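# Sort capped tubes into two boxes, close and label

## Task

Store as many sample tubes as possible: every red-capped tube standing upright in a cell of one box and every yellow-capped tube in a cell of the other box, then close each box with its lid and stick the label for that box's cap colour flat on it, inside the printed frame.

## Robot and tools

Robot: two six-joint arms, left_arm and right_arm, each carrying a 16-motor four-finger hand (three fingers plus a thumb). right_arm has a right hand; left_arm has a mirror-image left hand. Base roots in the scene frame: left_arm (-0.065, +0.300, +0.048) m, right_arm (-0.046, -0.345, +0.048) m, both nearly unrotated. A camera stand is fixed behind the arms.

Frames. Scene frame: origin at table-top height halfway between the nominal bases, +x out over the table, +z up, left_arm on the +y side (image left/right may differ). Fixed cameras and the table use the scene frame. Everything about a hand (reported pose, velocities, Hand target, offsets, wrist-camera pose) is in that arm's own base frame. Reported positions may be off by a few centimetres, more at long reach. Hand point axes: +z runs along straight fingers toward the tips; +y points out of the palm face; on the right hand +x points away from the thumb, on the left hand toward it. Straight fingertips end about 0.12 m beyond the hand point. A rigid mast sticks out at the wrist on the palm side and can strike objects.

Row layout (shared by execute_actions and move): 48 numbers, each in [-1, 1], always both arms. Numbers 1-6: left_arm dx, dy, dz, rx, ry, rz; 7-22: left hand motors; 23: left current_limit; 24: left speed; 25-30: right_arm dx..rz; 31-46: right hand motors; 47: right current_limit; 48: right speed. Pose numbers are offsets, not poses: measured from the arm's Hand target as it was when the action or move began, along that arm's base axes; 1.0 equals 0.6 m for dx, dy, dz and 180 degrees for the rotation vector rx, ry, rz (rotation about the Hand target position). Six zeros re-request the current Hand target. Repeating a nonzero offset in a new call moves further again.

Hand motor order: index_mcp, index_abd, index_pip, index_dip, middle_mcp, middle_abd, middle_pip, middle_dip, ring_mcp, ring_abd, ring_pip, ring_dip, thumb_cmc, thumb_axl, thumb_mcp, thumb_ipl. Each is an absolute goal angle scaled between its two stops, not an offset. Lower values curl: _mcp straight at +0.75, _pip +0.58, _dip +0.70, _abd centred at 0.00 (sideways swing), thumb_cmc beside the palm at +0.71 and toward -1 swings it in front of the palm; thumb_axl straight at +0.68; thumb_mcp +0.23, thumb_ipl +0.17. A zero is a real goal, so to leave a hand unchanged copy back its hand_goal, hand_current_limit and hand_speed. current_limit maps -1..+1 to 0..550 mA (floor 11 mA); very low values may not lift a finger. speed sets hinge rate as (speed+1)/2 of 8.5 rad/s. Initial values: current_limit +0.4, speed -0.6; last written values persist.

Tools.
execute_actions(actions, cameras): actions is a list of actions; each action is up to 15 rows, one per 1/30 s step; a short action repeats its final row. All rows of an action count from the same start pose. Images only if actions is empty or cameras is given.
move(target, speed, blend, blocking, cameras): target is one row or up to 15 rows; every row is an offset from the same starting Hand targets. The hand points travel straight lines, ending together, within 10 s total. speed is in m/s, 0.002 to 1 (default 0.25; rotation up to twice that in rad/s), one value or one per target. blend is corner rounding in metres (0 = stop at each target). blocking=false returns after about 0.5 s while motion continues. No collision avoidance. Result adds a move: line (done, off_target, moving, held, fault; limits=paced or limits=held).
wait(seconds 0 to 10, cameras): lets time pass holding commands.
stop(cameras): brakes a running move.
zoom_image(camera, region [x0, y0, x1, y1] in pixels, at most 504 by 504): closer view of the newest image of that camera.
clear_fault(arm: left_arm or right_arm): clears a reported torque fault.
read_manual(section): licence texts only.
finished_scene(scene 1 or 2): ends the scene irreversibly.
Cameras: cam_head_left, cam_head_right, cam_high, cam_low (896x504), cam_left_wrist, cam_right_wrist (672x504, fisheye).

Results: Hand target (last commanded pose after clipping; next offsets start here), end_effector_position (m), end_effector_quat_wxyz, velocities, joint positions and torques, and per motor hand_goal, hand_measured, hand_current_ma, hand_state (moving, goal, blocked, overload). Each step the command is clipped to 70 mm and 16 degrees from the measured pose, so a hand can stop short; resend, or add the gap as an offset. Warning lines: MOTOR HOT, OVER-TEMPERATURE FAULT, HAND FAULT, torque fault.

Cautions: never let the arms or hands touch each other; a clearance check blocks most but not all approaches, and fingers closing on the other hand count as a press. Joint contact torque over limits (waist/shoulder 55.2, elbow 46, forearm roll 24.8, wrist pitch 14.9, wrist roll 16.3 N m, held weight included) stops the arm until clear_fault. A finger motor at 495 mA or more for 5 s shuts down for 10 s. Fast motion hits harder and overshoots; targets far past a contact press hard. Avoid routing near an arm's own base. Stretched arms and sustained pushing heat motors. Don't let objects fall or be left off the table, don't release moving parts, and move slowly near boxes and fixed things. Loose objects may occasionally be nudged by outside pushes.

Each tool is called after "Call:" as name([rows], argument=value, ...), one row to a line, values as JSON.

## Session

Call:
execute_actions(actions=[])

Scene clock: 0.00 s.
left_arm: end_effector_position=(+0.9003, -0.2375, +0.2735) hand_goal=(+0.754, +0.000, +0.576, +0.696, +0.754, +0.000, +0.576, +0.696, +0.754, +0.000, +0.576, +0.696, +0.714, +0.678, +0.226, +0.168) hand_measured=(+0.754, +0.000, +0.576, +0.696, +0.754, +0.000, +0.576, +0.696, +0.754, +0.000, +0.576, +0.696, +0.714, +0.678, +0.226, +0.168) hand_current_ma=(+0, +0, +0, +0, +0, +0, +0, +0, +0, +0, +0, +0, +0, +0, +0, +0) hand_state=(goal, goal, goal, goal, goal, goal, goal, goal, goal, goal, goal, goal, goal, goal, goal, goal) hand_current_limit=0.40 hand_speed=-0.60 end_effector_quat_wxyz=(+0.539, +0.355, +0.762, +0.059) | right_arm: end_effector_position=(+0.1523, +0.2074, +0.1910) hand_goal=(+0.754, +0.000, +0.576, +0.696, +0.754, +0.000, +0.576, +0.696, +0.754, +0.000, +0.576, +0.696, +0.714, +0.678, +0.226, +0.168) hand_measured=(+0.754, +0.000, +0.576, +0.696, +0.754, +0.000, +0.576, +0.696, +0.754, +0.000, +0.576, +0.696, +0.714, +0.678, +0.226, +0.168) hand_current_ma=(+0, +0, +0, +0, +0, +0, +0, +0, +0, +0, +0, +0, +0, +0, +0, +0) hand_state=(goal, goal, goal, goal, goal, goal, goal, goal, goal, goal, goal, goal, goal, goal, goal, goal) hand_current_limit=0.40 hand_speed=-0.60 end_effector_quat_wxyz=(-0.380, -0.292, +0.867, -0.137)
Joint positions: left_arm=[-0.355 -1.008 -1.706 -0.056 0.448 0.585] | right_arm=[0.628 -0.361 -0.628 -0.035 -1.097 0.008]
Joint velocities: within noise
Joint torques (N m): no reading
Hand target: left_arm +0.9003, -0.2375, +0.2735; +0.539, +0.355, +0.762, +0.059 | right_arm +0.1523, +0.2074, +0.1910; -0.380, -0.292, +0.867, -0.137

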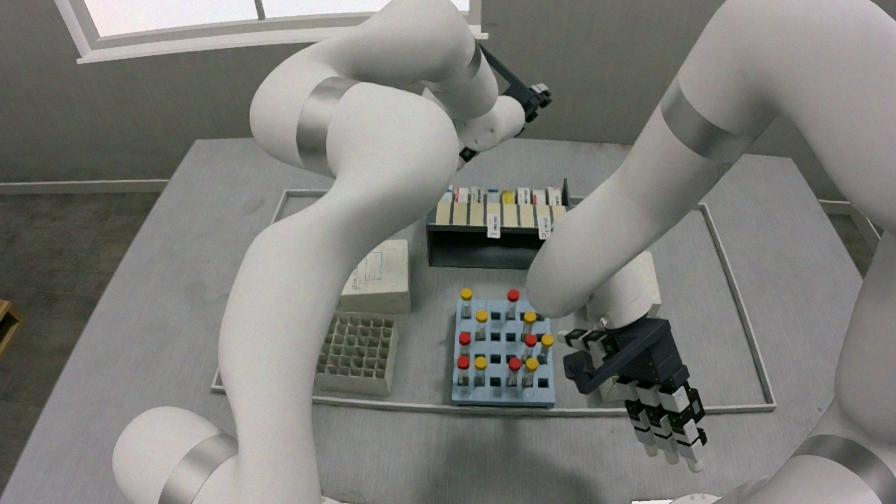

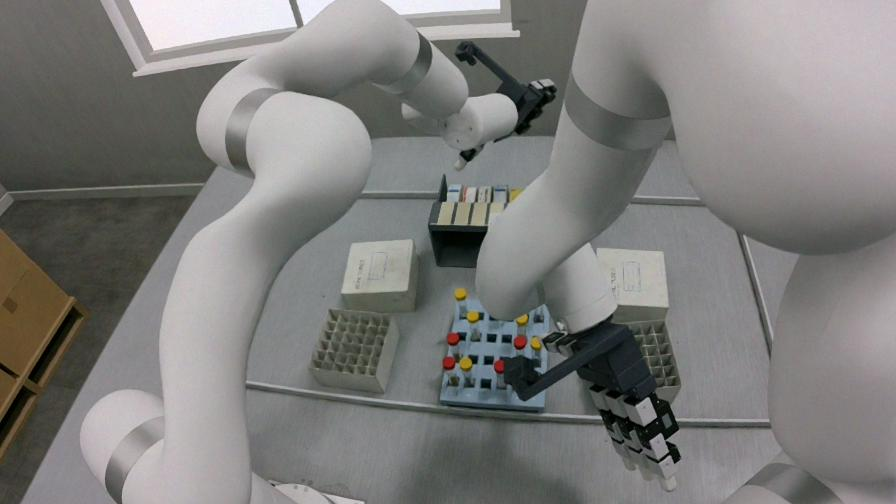

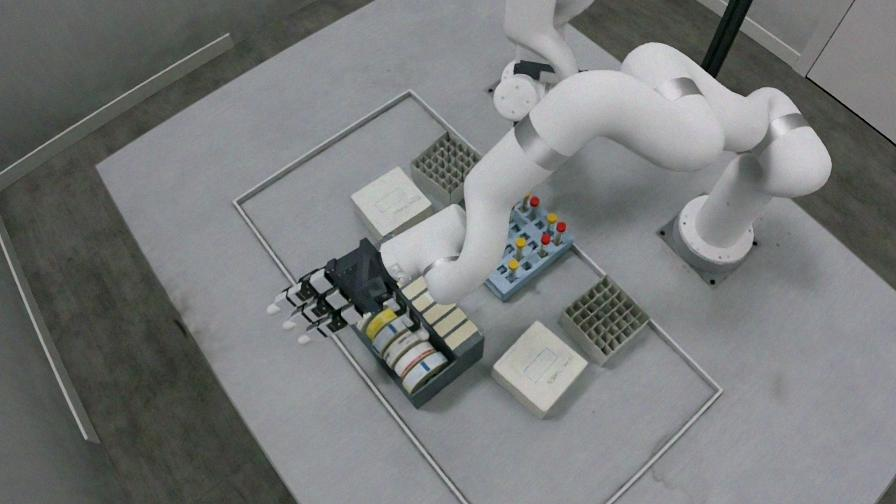

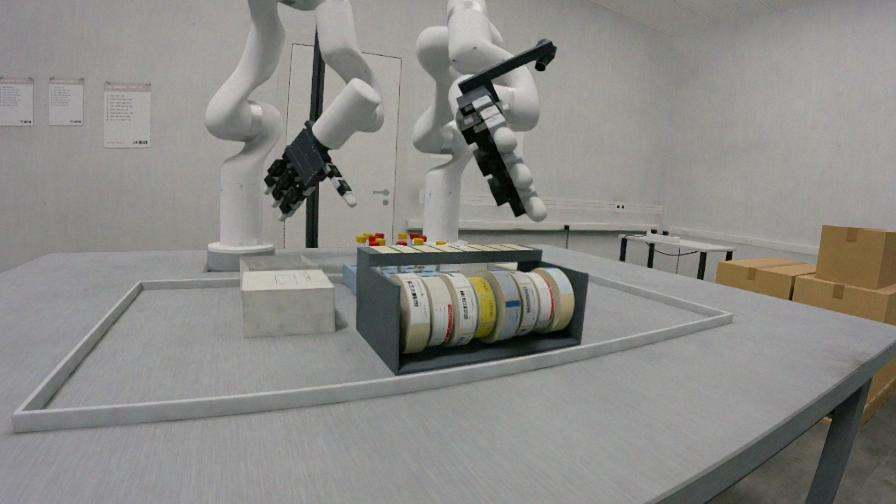

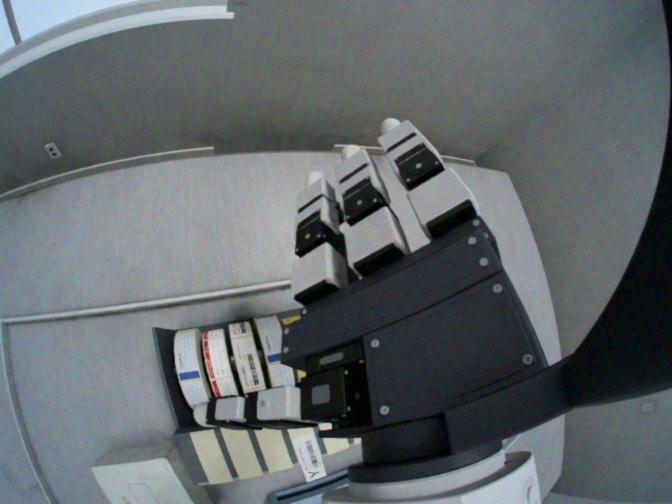

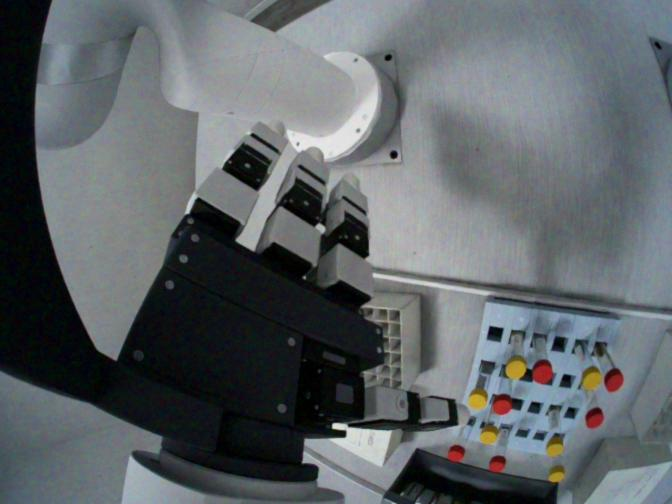

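Call:
zoom_image(camera="cam_high", region=[340, 120, 680, 420])

Call:
zoom_image(camera="cam_head_left", region=[300, 170, 680, 420])

Call:
zoom_image(camera="cam_right_wrist", region=[330, 260, 672, 504])

Call:
zoom_image(camera="cam_left_wrist", region=[80, 280, 420, 504])

Call:
zoom_image(camera="cam_low", region=[200, 200, 640, 420])

Call:
zoom_image(camera="cam_head_right", region=[300, 170, 700, 430])

Scaled by 1.482 from the camera's 896x504 image, which has a finer 1280x720 frame.

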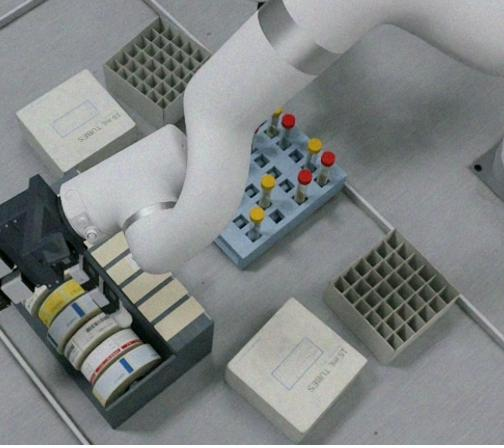

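Scaled by 1.326 from the camera's 896x504 image, which has a finer 1280x720 frame.

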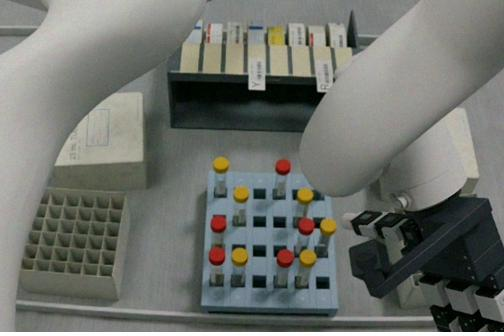

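Scaled by 1.474 from the camera's 672x504 image, which has a finer 960x720 frame.

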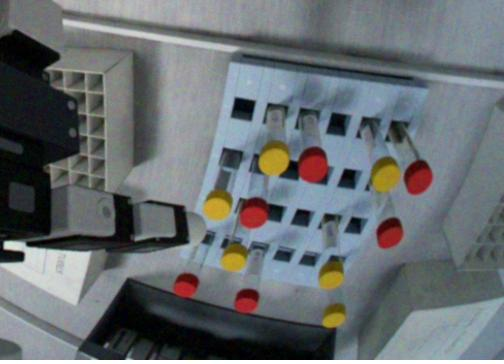

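Scaled by 1.482 from the camera's 672x504 image, which has a finer 960x720 frame.

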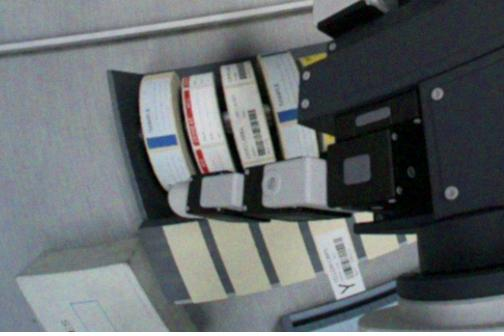

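Scaled by 1.145 from the camera's 896x504 image, which has a finer 1280x720 frame.

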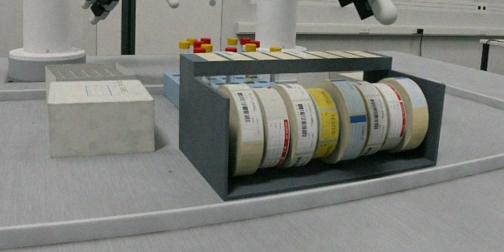

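Scaled by 1.260 from the camera's 896x504 image, which has a finer 1280x720 frame.

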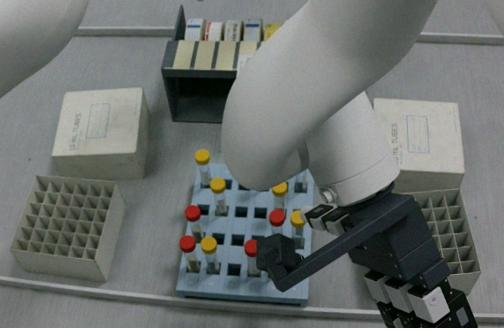

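Call:
move(target=[-0.8,0.55,0.1275,0.1021,0.3502,0.0245,0.754,0,0.576,0.696,0.754,0,0.576,0.696,-0.479,0,-0.591,0.261,0.714,0.678,0.226,0.168,0.4,0.0,0.2462,-0.5457,0.265,0.1784,-0.1959,0.0407,0.754,0,0.576,0.696,0.754,0,0.576,0.696,-0.479,0,-0.591,0.261,0.714,0.678,0.226,0.168,0.4,0.0], speed=0.4, cameras=["all"])

Scene clock: 38.20 s.
left_arm: end_effector_position=(+0.4203, +0.0925, +0.3500) hand_goal=(+0.754, +0.000, +0.576, +0.696, +0.754, +0.000, +0.576, +0.696, -0.478, +0.000, -0.590, +0.262, +0.714, +0.678, +0.226, +0.168) hand_measured=(+0.756, +0.000, +0.576, +0.696, +0.756, +0.000, +0.576, +0.696, -0.466, +0.000, -0.588, +0.264, +0.716, +0.678, +0.224, +0.168) hand_current_ma=(+1, +0, +0, +0, +1, +0, +0, +0, +13, +0, +1, +2, +1, +0, -2, +0) hand_state=(goal, goal, goal, goal, goal, goal, goal, goal, goal, goal, goal, goal, goal, goal, goal, goal) hand_current_limit=0.40 hand_speed=0.00 end_effector_quat_wxyz=(+0.000, +0.383, +0.924, +0.000) | right_arm: end_effector_position=(+0.3000, -0.1200, +0.3499) hand_goal=(+0.754, +0.000, +0.576, +0.696, +0.754, +0.000, +0.576, +0.696, -0.478, +0.000, -0.590, +0.262, +0.714, +0.678, +0.226, +0.168) hand_measured=(+0.754, +0.000, +0.576, +0.696, +0.754, +0.000, +0.576, +0.696, -0.462, +0.000, -0.586, +0.264, +0.714, +0.678, +0.224, +0.168) hand_current_ma=(-1, +0, +1, +0, -1, +0, +1, +0, +38, +0, +4, +3, +0, -1, -4, +0) hand_state=(goal, goal, goal, goal, goal, goal, goal, goal, goal, goal, goal, goal, goal, goal, goal, goal) hand_current_limit=0.40 hand_speed=0.00 end_effector_quat_wxyz=(+0.000, -0.383, +0.924, +0.000)
Joint positions: left_arm=[0.044 0.094 -0.723 -0.001 -0.817 0.831] | right_arm=[-0.518 0.042 -0.771 0 -0.813 -1.305]
Joint torques (N m): left_arm=[16.27 26.62 -10.3 4.16 -2.66 1.67] | right_arm=[-10.31 9.41 -42.77 5.22 -1.69 -1.03]
Hand target: left_arm +0.4203, +0.0925, +0.3500; +0.000, +0.383, +0.924, +0.000 | right_arm +0.3000, -0.1200, +0.3500; +0.000, -0.383, +0.924, +0.000
Off the commanded pose: left_arm 0.000 m, 0 deg | right_arm 0.000 m, 0 deg.
move: done

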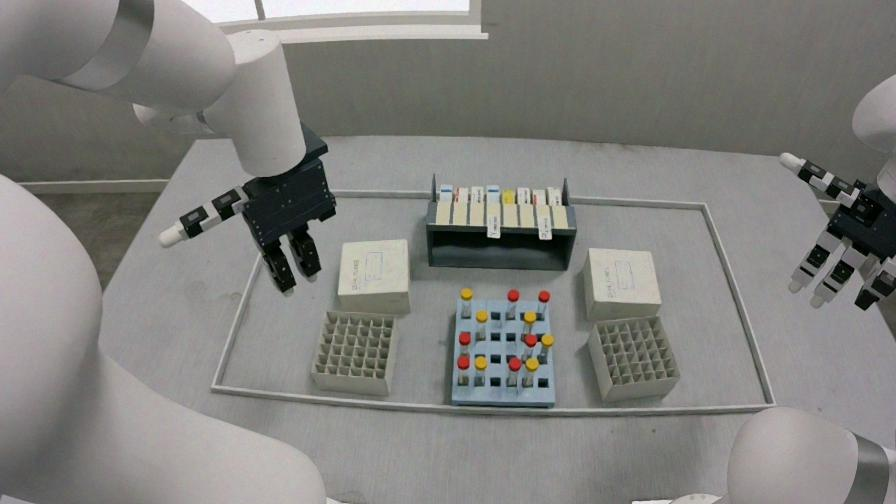

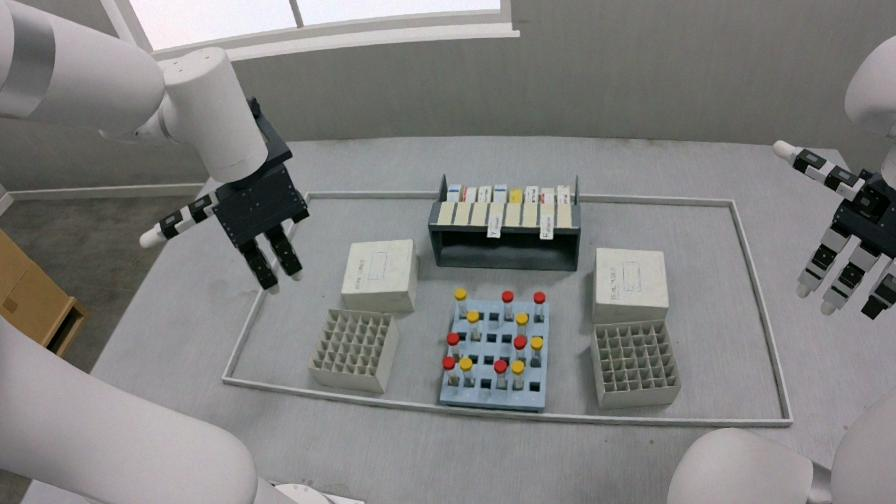

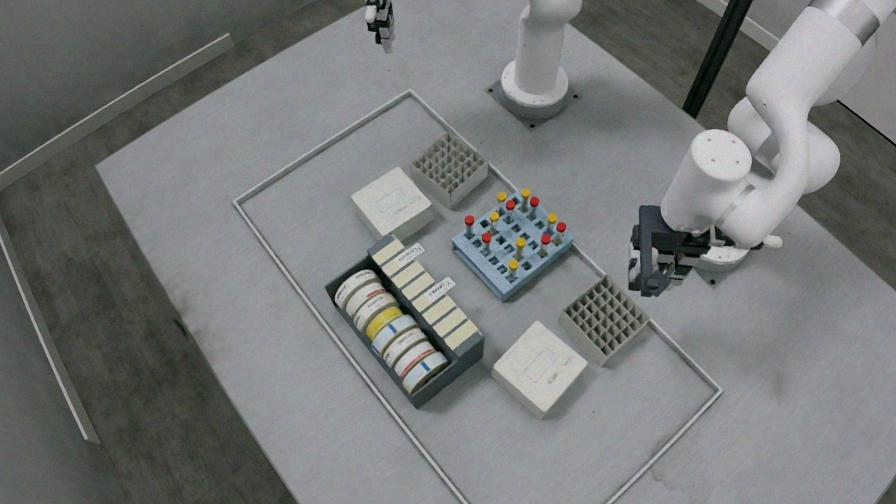

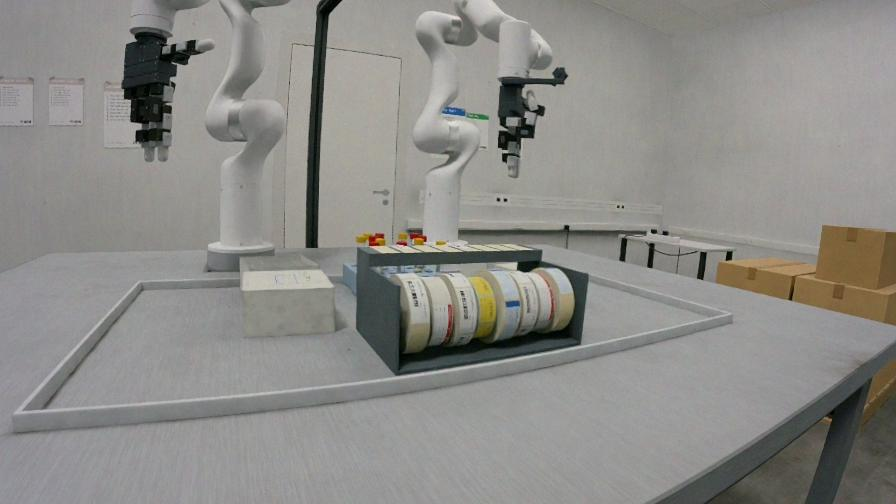

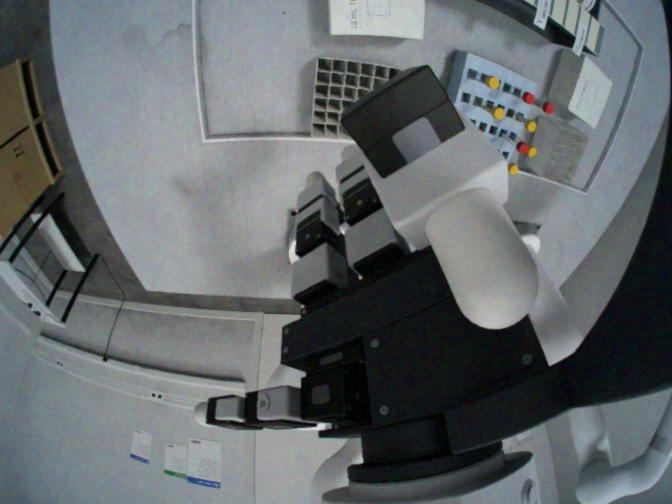

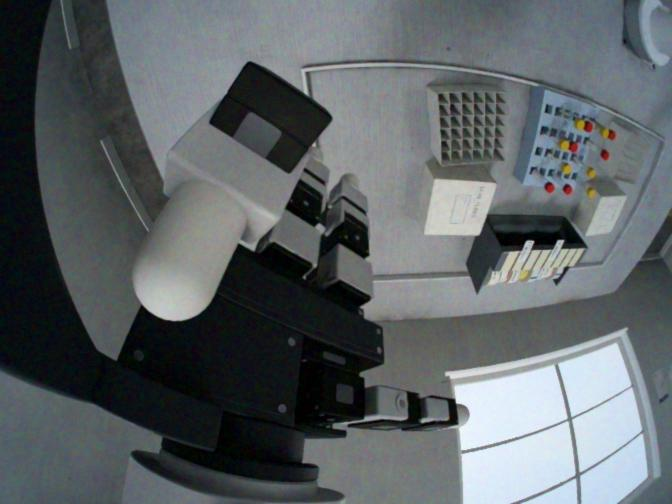

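Call:
zoom_image(camera="cam_head_left", region=[430, 270, 580, 420])

Call:
zoom_image(camera="cam_head_left", region=[300, 230, 430, 410])

Call:
zoom_image(camera="cam_head_left", region=[570, 240, 690, 410])

Call:
zoom_image(camera="cam_head_left", region=[420, 170, 590, 280])

Call:
zoom_image(camera="cam_high", region=[320, 180, 660, 420])

Call:
zoom_image(camera="cam_right_wrist", region=[400, 60, 660, 300])

Scaled by 3.360 from the camera's 896x504 image, which has a finer 1280x720 frame.

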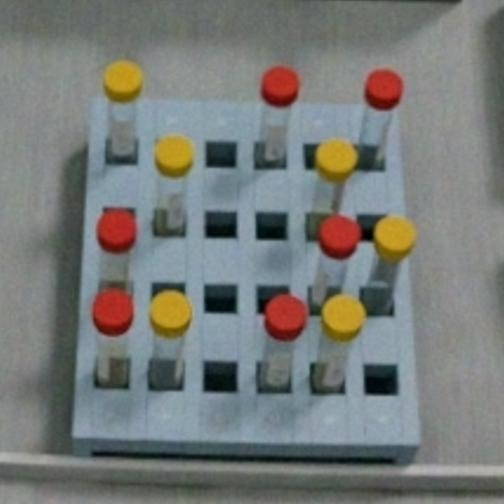

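Scaled by 2.800 from the camera's 896x504 image, which has a finer 1280x720 frame.

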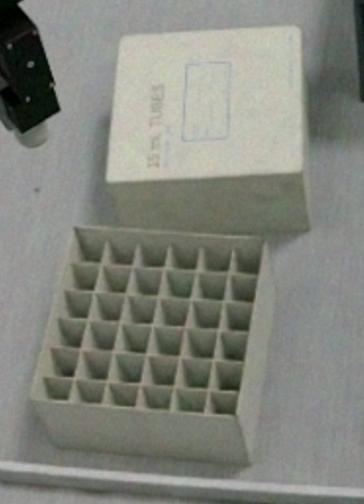

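Scaled by 2.965 from the camera's 896x504 image, which has a finer 1280x720 frame.

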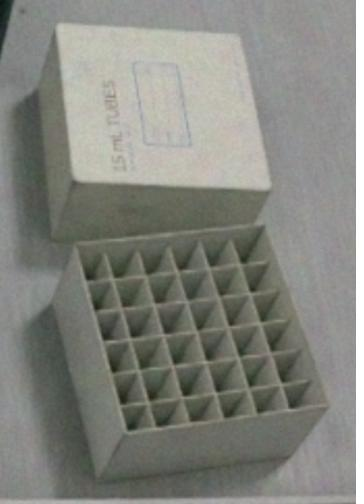

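Scaled by 2.965 from the camera's 896x504 image, which has a finer 1280x720 frame.

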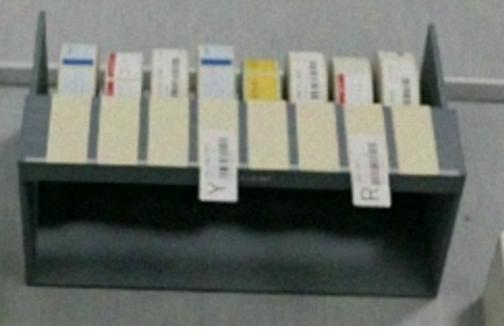

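Scaled by 1.482 from the camera's 896x504 image, which has a finer 1280x720 frame.

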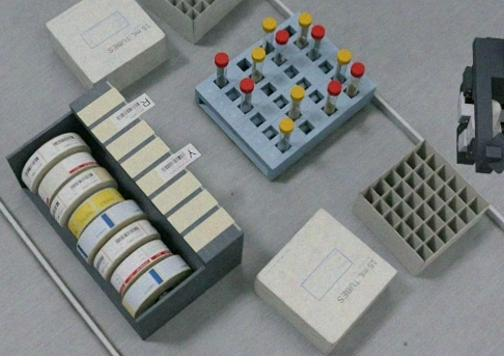

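Scaled by 1.938 from the camera's 672x504 image, which has a finer 960x720 frame.

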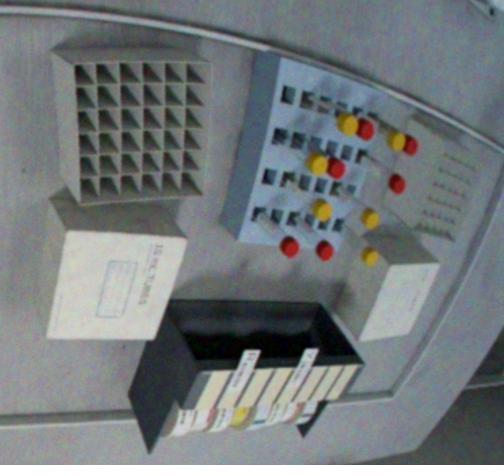

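Call:
zoom_image(camera="cam_head_left", region=[300, 300, 410, 410])

Call:
zoom_image(camera="cam_head_right", region=[570, 235, 700, 420])

Call:
zoom_image(camera="cam_low", region=[220, 220, 420, 360])

Call:
zoom_image(camera="cam_high", region=[480, 260, 660, 430])

Scaled by 4.582 from the camera's 896x504 image, which has a finer 1280x720 frame.

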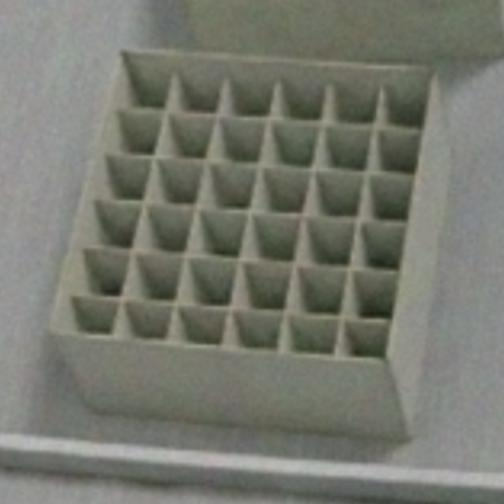

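Scaled by 2.724 from the camera's 896x504 image, which has a finer 1280x720 frame.

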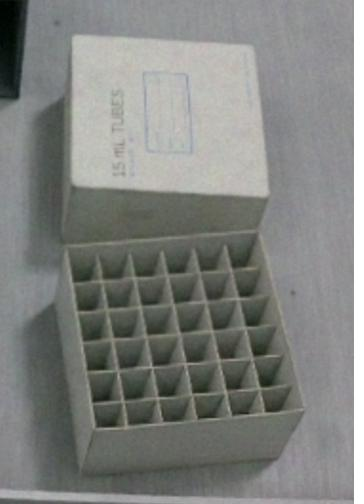

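Scaled by 2.520 from the camera's 896x504 image, which has a finer 1280x720 frame.

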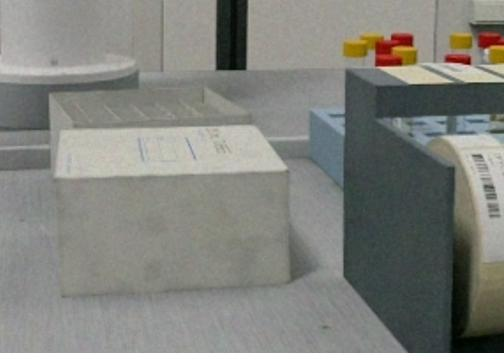

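Scaled by 2.800 from the camera's 896x504 image, which has a finer 1280x720 frame.

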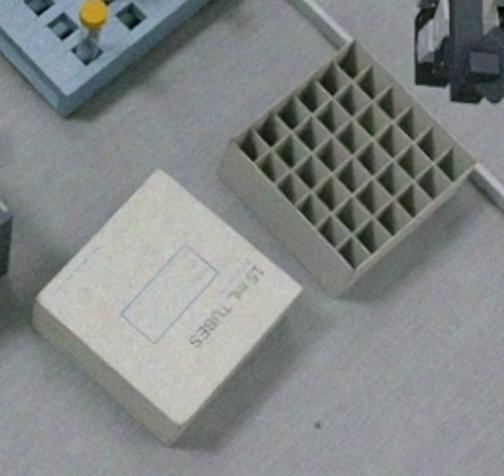

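Call:
move(target=[-0.0465,-0.0545,-0.2933,0,0,0.2595,0.754,0,0.576,0.696,0.754,0,0.576,0.696,-0.479,0,-0.591,0.261,0.714,0.678,0.226,0.168,0.4,0.0,0.0183,0.6138,-0.1683,0,0,0.749,0.754,0,0.576,0.696,0.754,0,0.576,0.696,-0.479,0,-0.591,0.261,0.714,0.678,0.226,0.168,0.4,0.0], speed=0.6, cameras=["all"])

Call:
zoom_image(camera="cam_head_left", region=[430, 240, 580, 420])

Call:
zoom_image(camera="cam_head_right", region=[430, 240, 580, 420])

Call:
zoom_image(camera="cam_high", region=[440, 150, 660, 370])

Call:
zoom_image(camera="cam_right_wrist", region=[200, 0, 450, 250])

Call:
zoom_image(camera="cam_left_wrist", region=[200, 0, 450, 250])

Call:
zoom_image(camera="cam_head_left", region=[280, 200, 430, 400])

Scene clock: 81.23 s.
left_arm: end_effector_position=(+0.3924, +0.0598, +0.1740) hand_goal=(+0.754, +0.000, +0.576, +0.696, +0.754, +0.000, +0.576, +0.696, -0.478, +0.000, -0.590, +0.262, +0.714, +0.678, +0.226, +0.168) hand_measured=(+0.756, +0.000, +0.576, +0.696, +0.756, +0.000, +0.576, +0.696, -0.466, +0.000, -0.588, +0.264, +0.716, +0.678, +0.224, +0.168) hand_current_ma=(+1, +0, +0, +0, +1, +0, +0, +0, +13, +0, +1, +2, +1, +0, -2, +0) hand_state=(goal, goal, goal, goal, goal, goal, goal, goal, goal, goal, goal, goal, goal, goal, goal, goal) hand_current_limit=0.40 hand_speed=0.00 end_effector_quat_wxyz=(+0.000, -0.015, +1.000, +0.000) | right_arm: end_effector_position=(+0.3110, +0.2482, +0.2490) hand_goal=(+0.754, +0.000, +0.576, +0.696, +0.754, +0.000, +0.576, +0.696, -0.478, +0.000, -0.590, +0.262, +0.714, +0.678, +0.226, +0.168) hand_measured=(+0.754, +0.000, +0.576, +0.696, +0.754, +0.000, +0.576, +0.696, -0.462, +0.000, -0.586, +0.264, +0.714, +0.678, +0.224, +0.168) hand_current_ma=(-1, +0, +1, +0, -1, +0, +1, +0, +38, +0, +4, +3, +0, -1, -4, +0) hand_state=(goal, goal, goal, goal, goal, goal, goal, goal, goal, goal, goal, goal, goal, goal, goal, goal) hand_current_limit=0.40 hand_speed=0.00 end_effector_quat_wxyz=(+0.000, +1.000, -0.001, +0.000)
Joint positions: left_arm=[-0.058 -0.317 -0.695 -0.002 -0.378 -0.085] | right_arm=[0.784 -0.284 -0.877 0 -0.593 -2.355]
Joint torques (N m): left_arm=[-13.46 19.76 -14.96 3.47 2.84 -1.78] | right_arm=[7.91 22.51 -39.97 5.18 0.56 -1.1]
Hand target: left_arm +0.3924, +0.0598, +0.1740; +0.000, -0.015, +1.000, +0.000 | right_arm +0.3110, +0.2482, +0.2490; +0.000, +1.000, -0.001, +0.000
Off the commanded pose: left_arm 0.000 m, 0 deg | right_arm 0.000 m, 0 deg.
move: done

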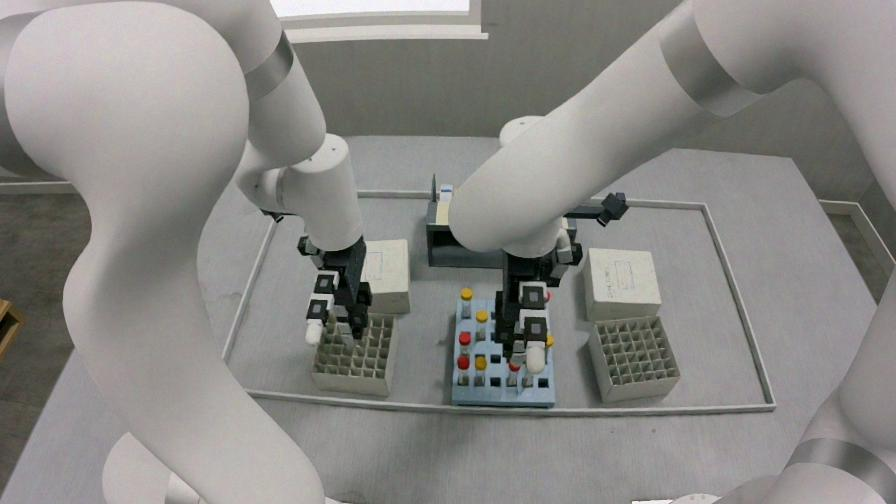

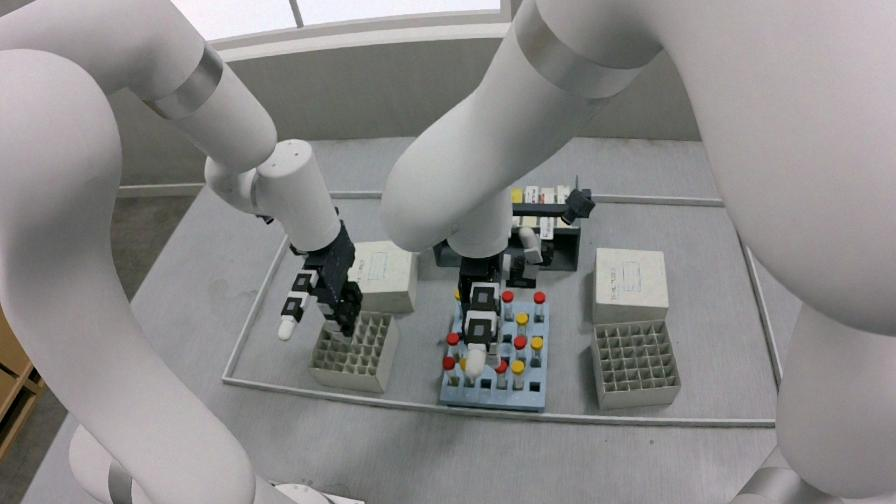

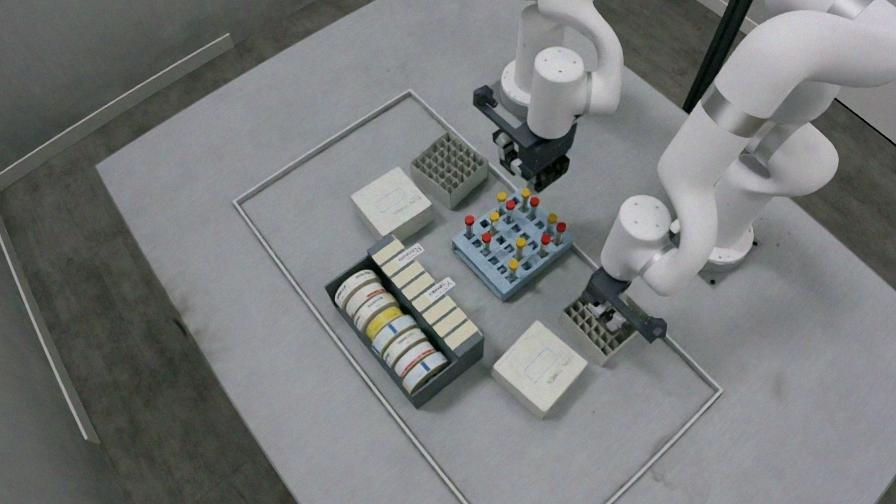

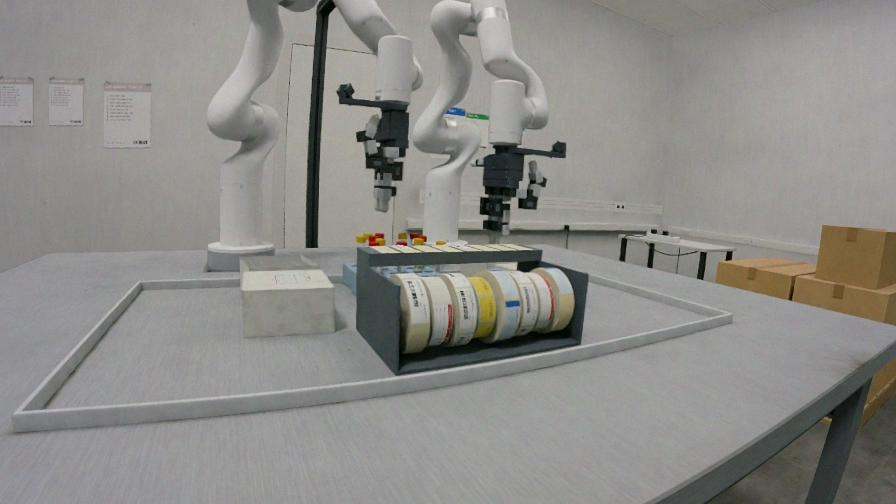

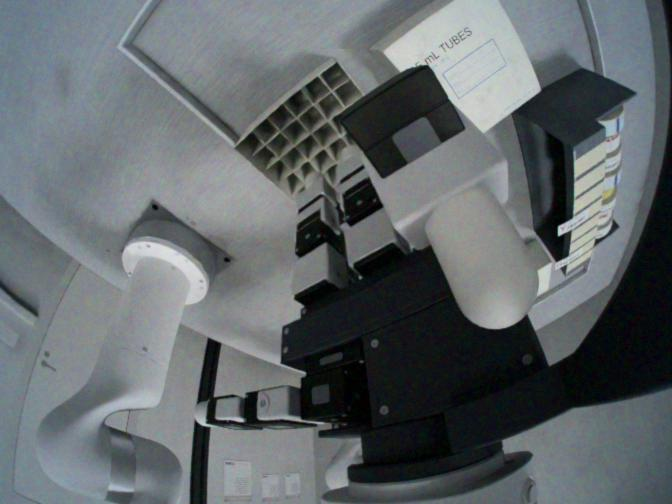

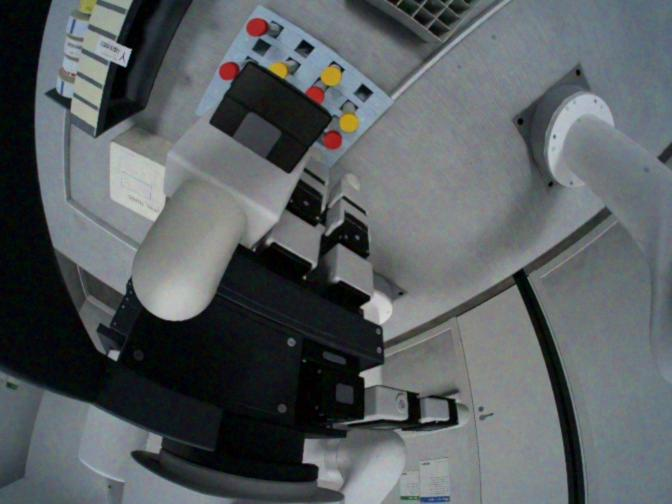

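Scaled by 2.800 from the camera's 896x504 image, which has a finer 1280x720 frame.

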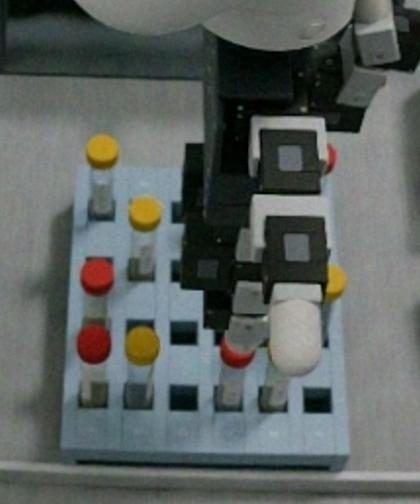

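Scaled by 2.800 from the camera's 896x504 image, which has a finer 1280x720 frame.

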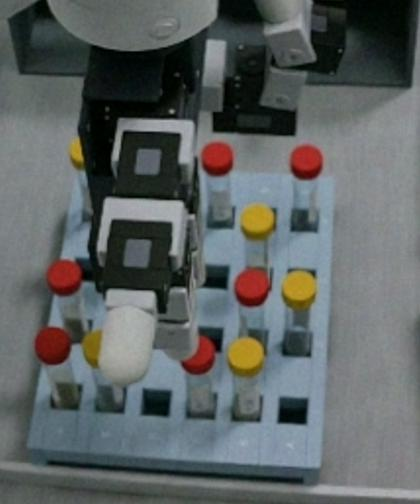

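Scaled by 2.291 from the camera's 896x504 image, which has a finer 1280x720 frame.

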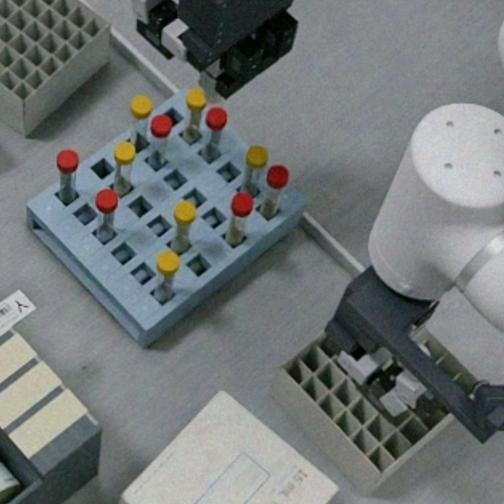

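Scaled by 2.016 from the camera's 672x504 image, which has a finer 960x720 frame.

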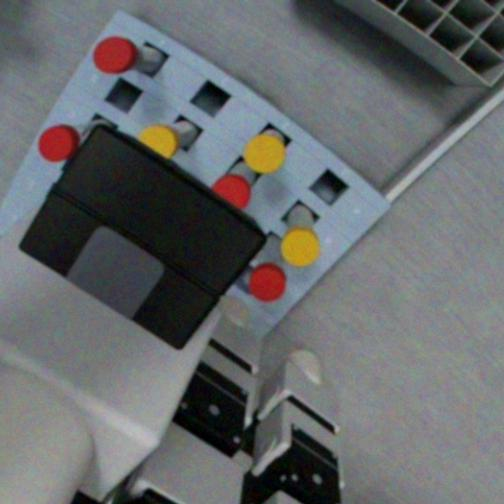

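Scaled by 2.016 from the camera's 672x504 image, which has a finer 960x720 frame.

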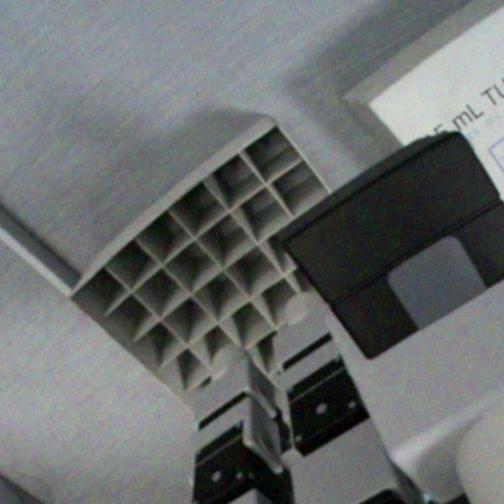

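Scaled by 2.520 from the camera's 896x504 image, which has a finer 1280x720 frame.

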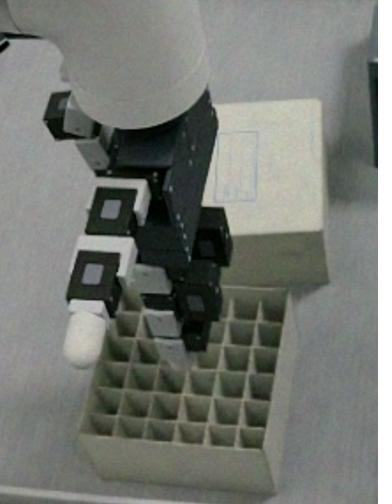

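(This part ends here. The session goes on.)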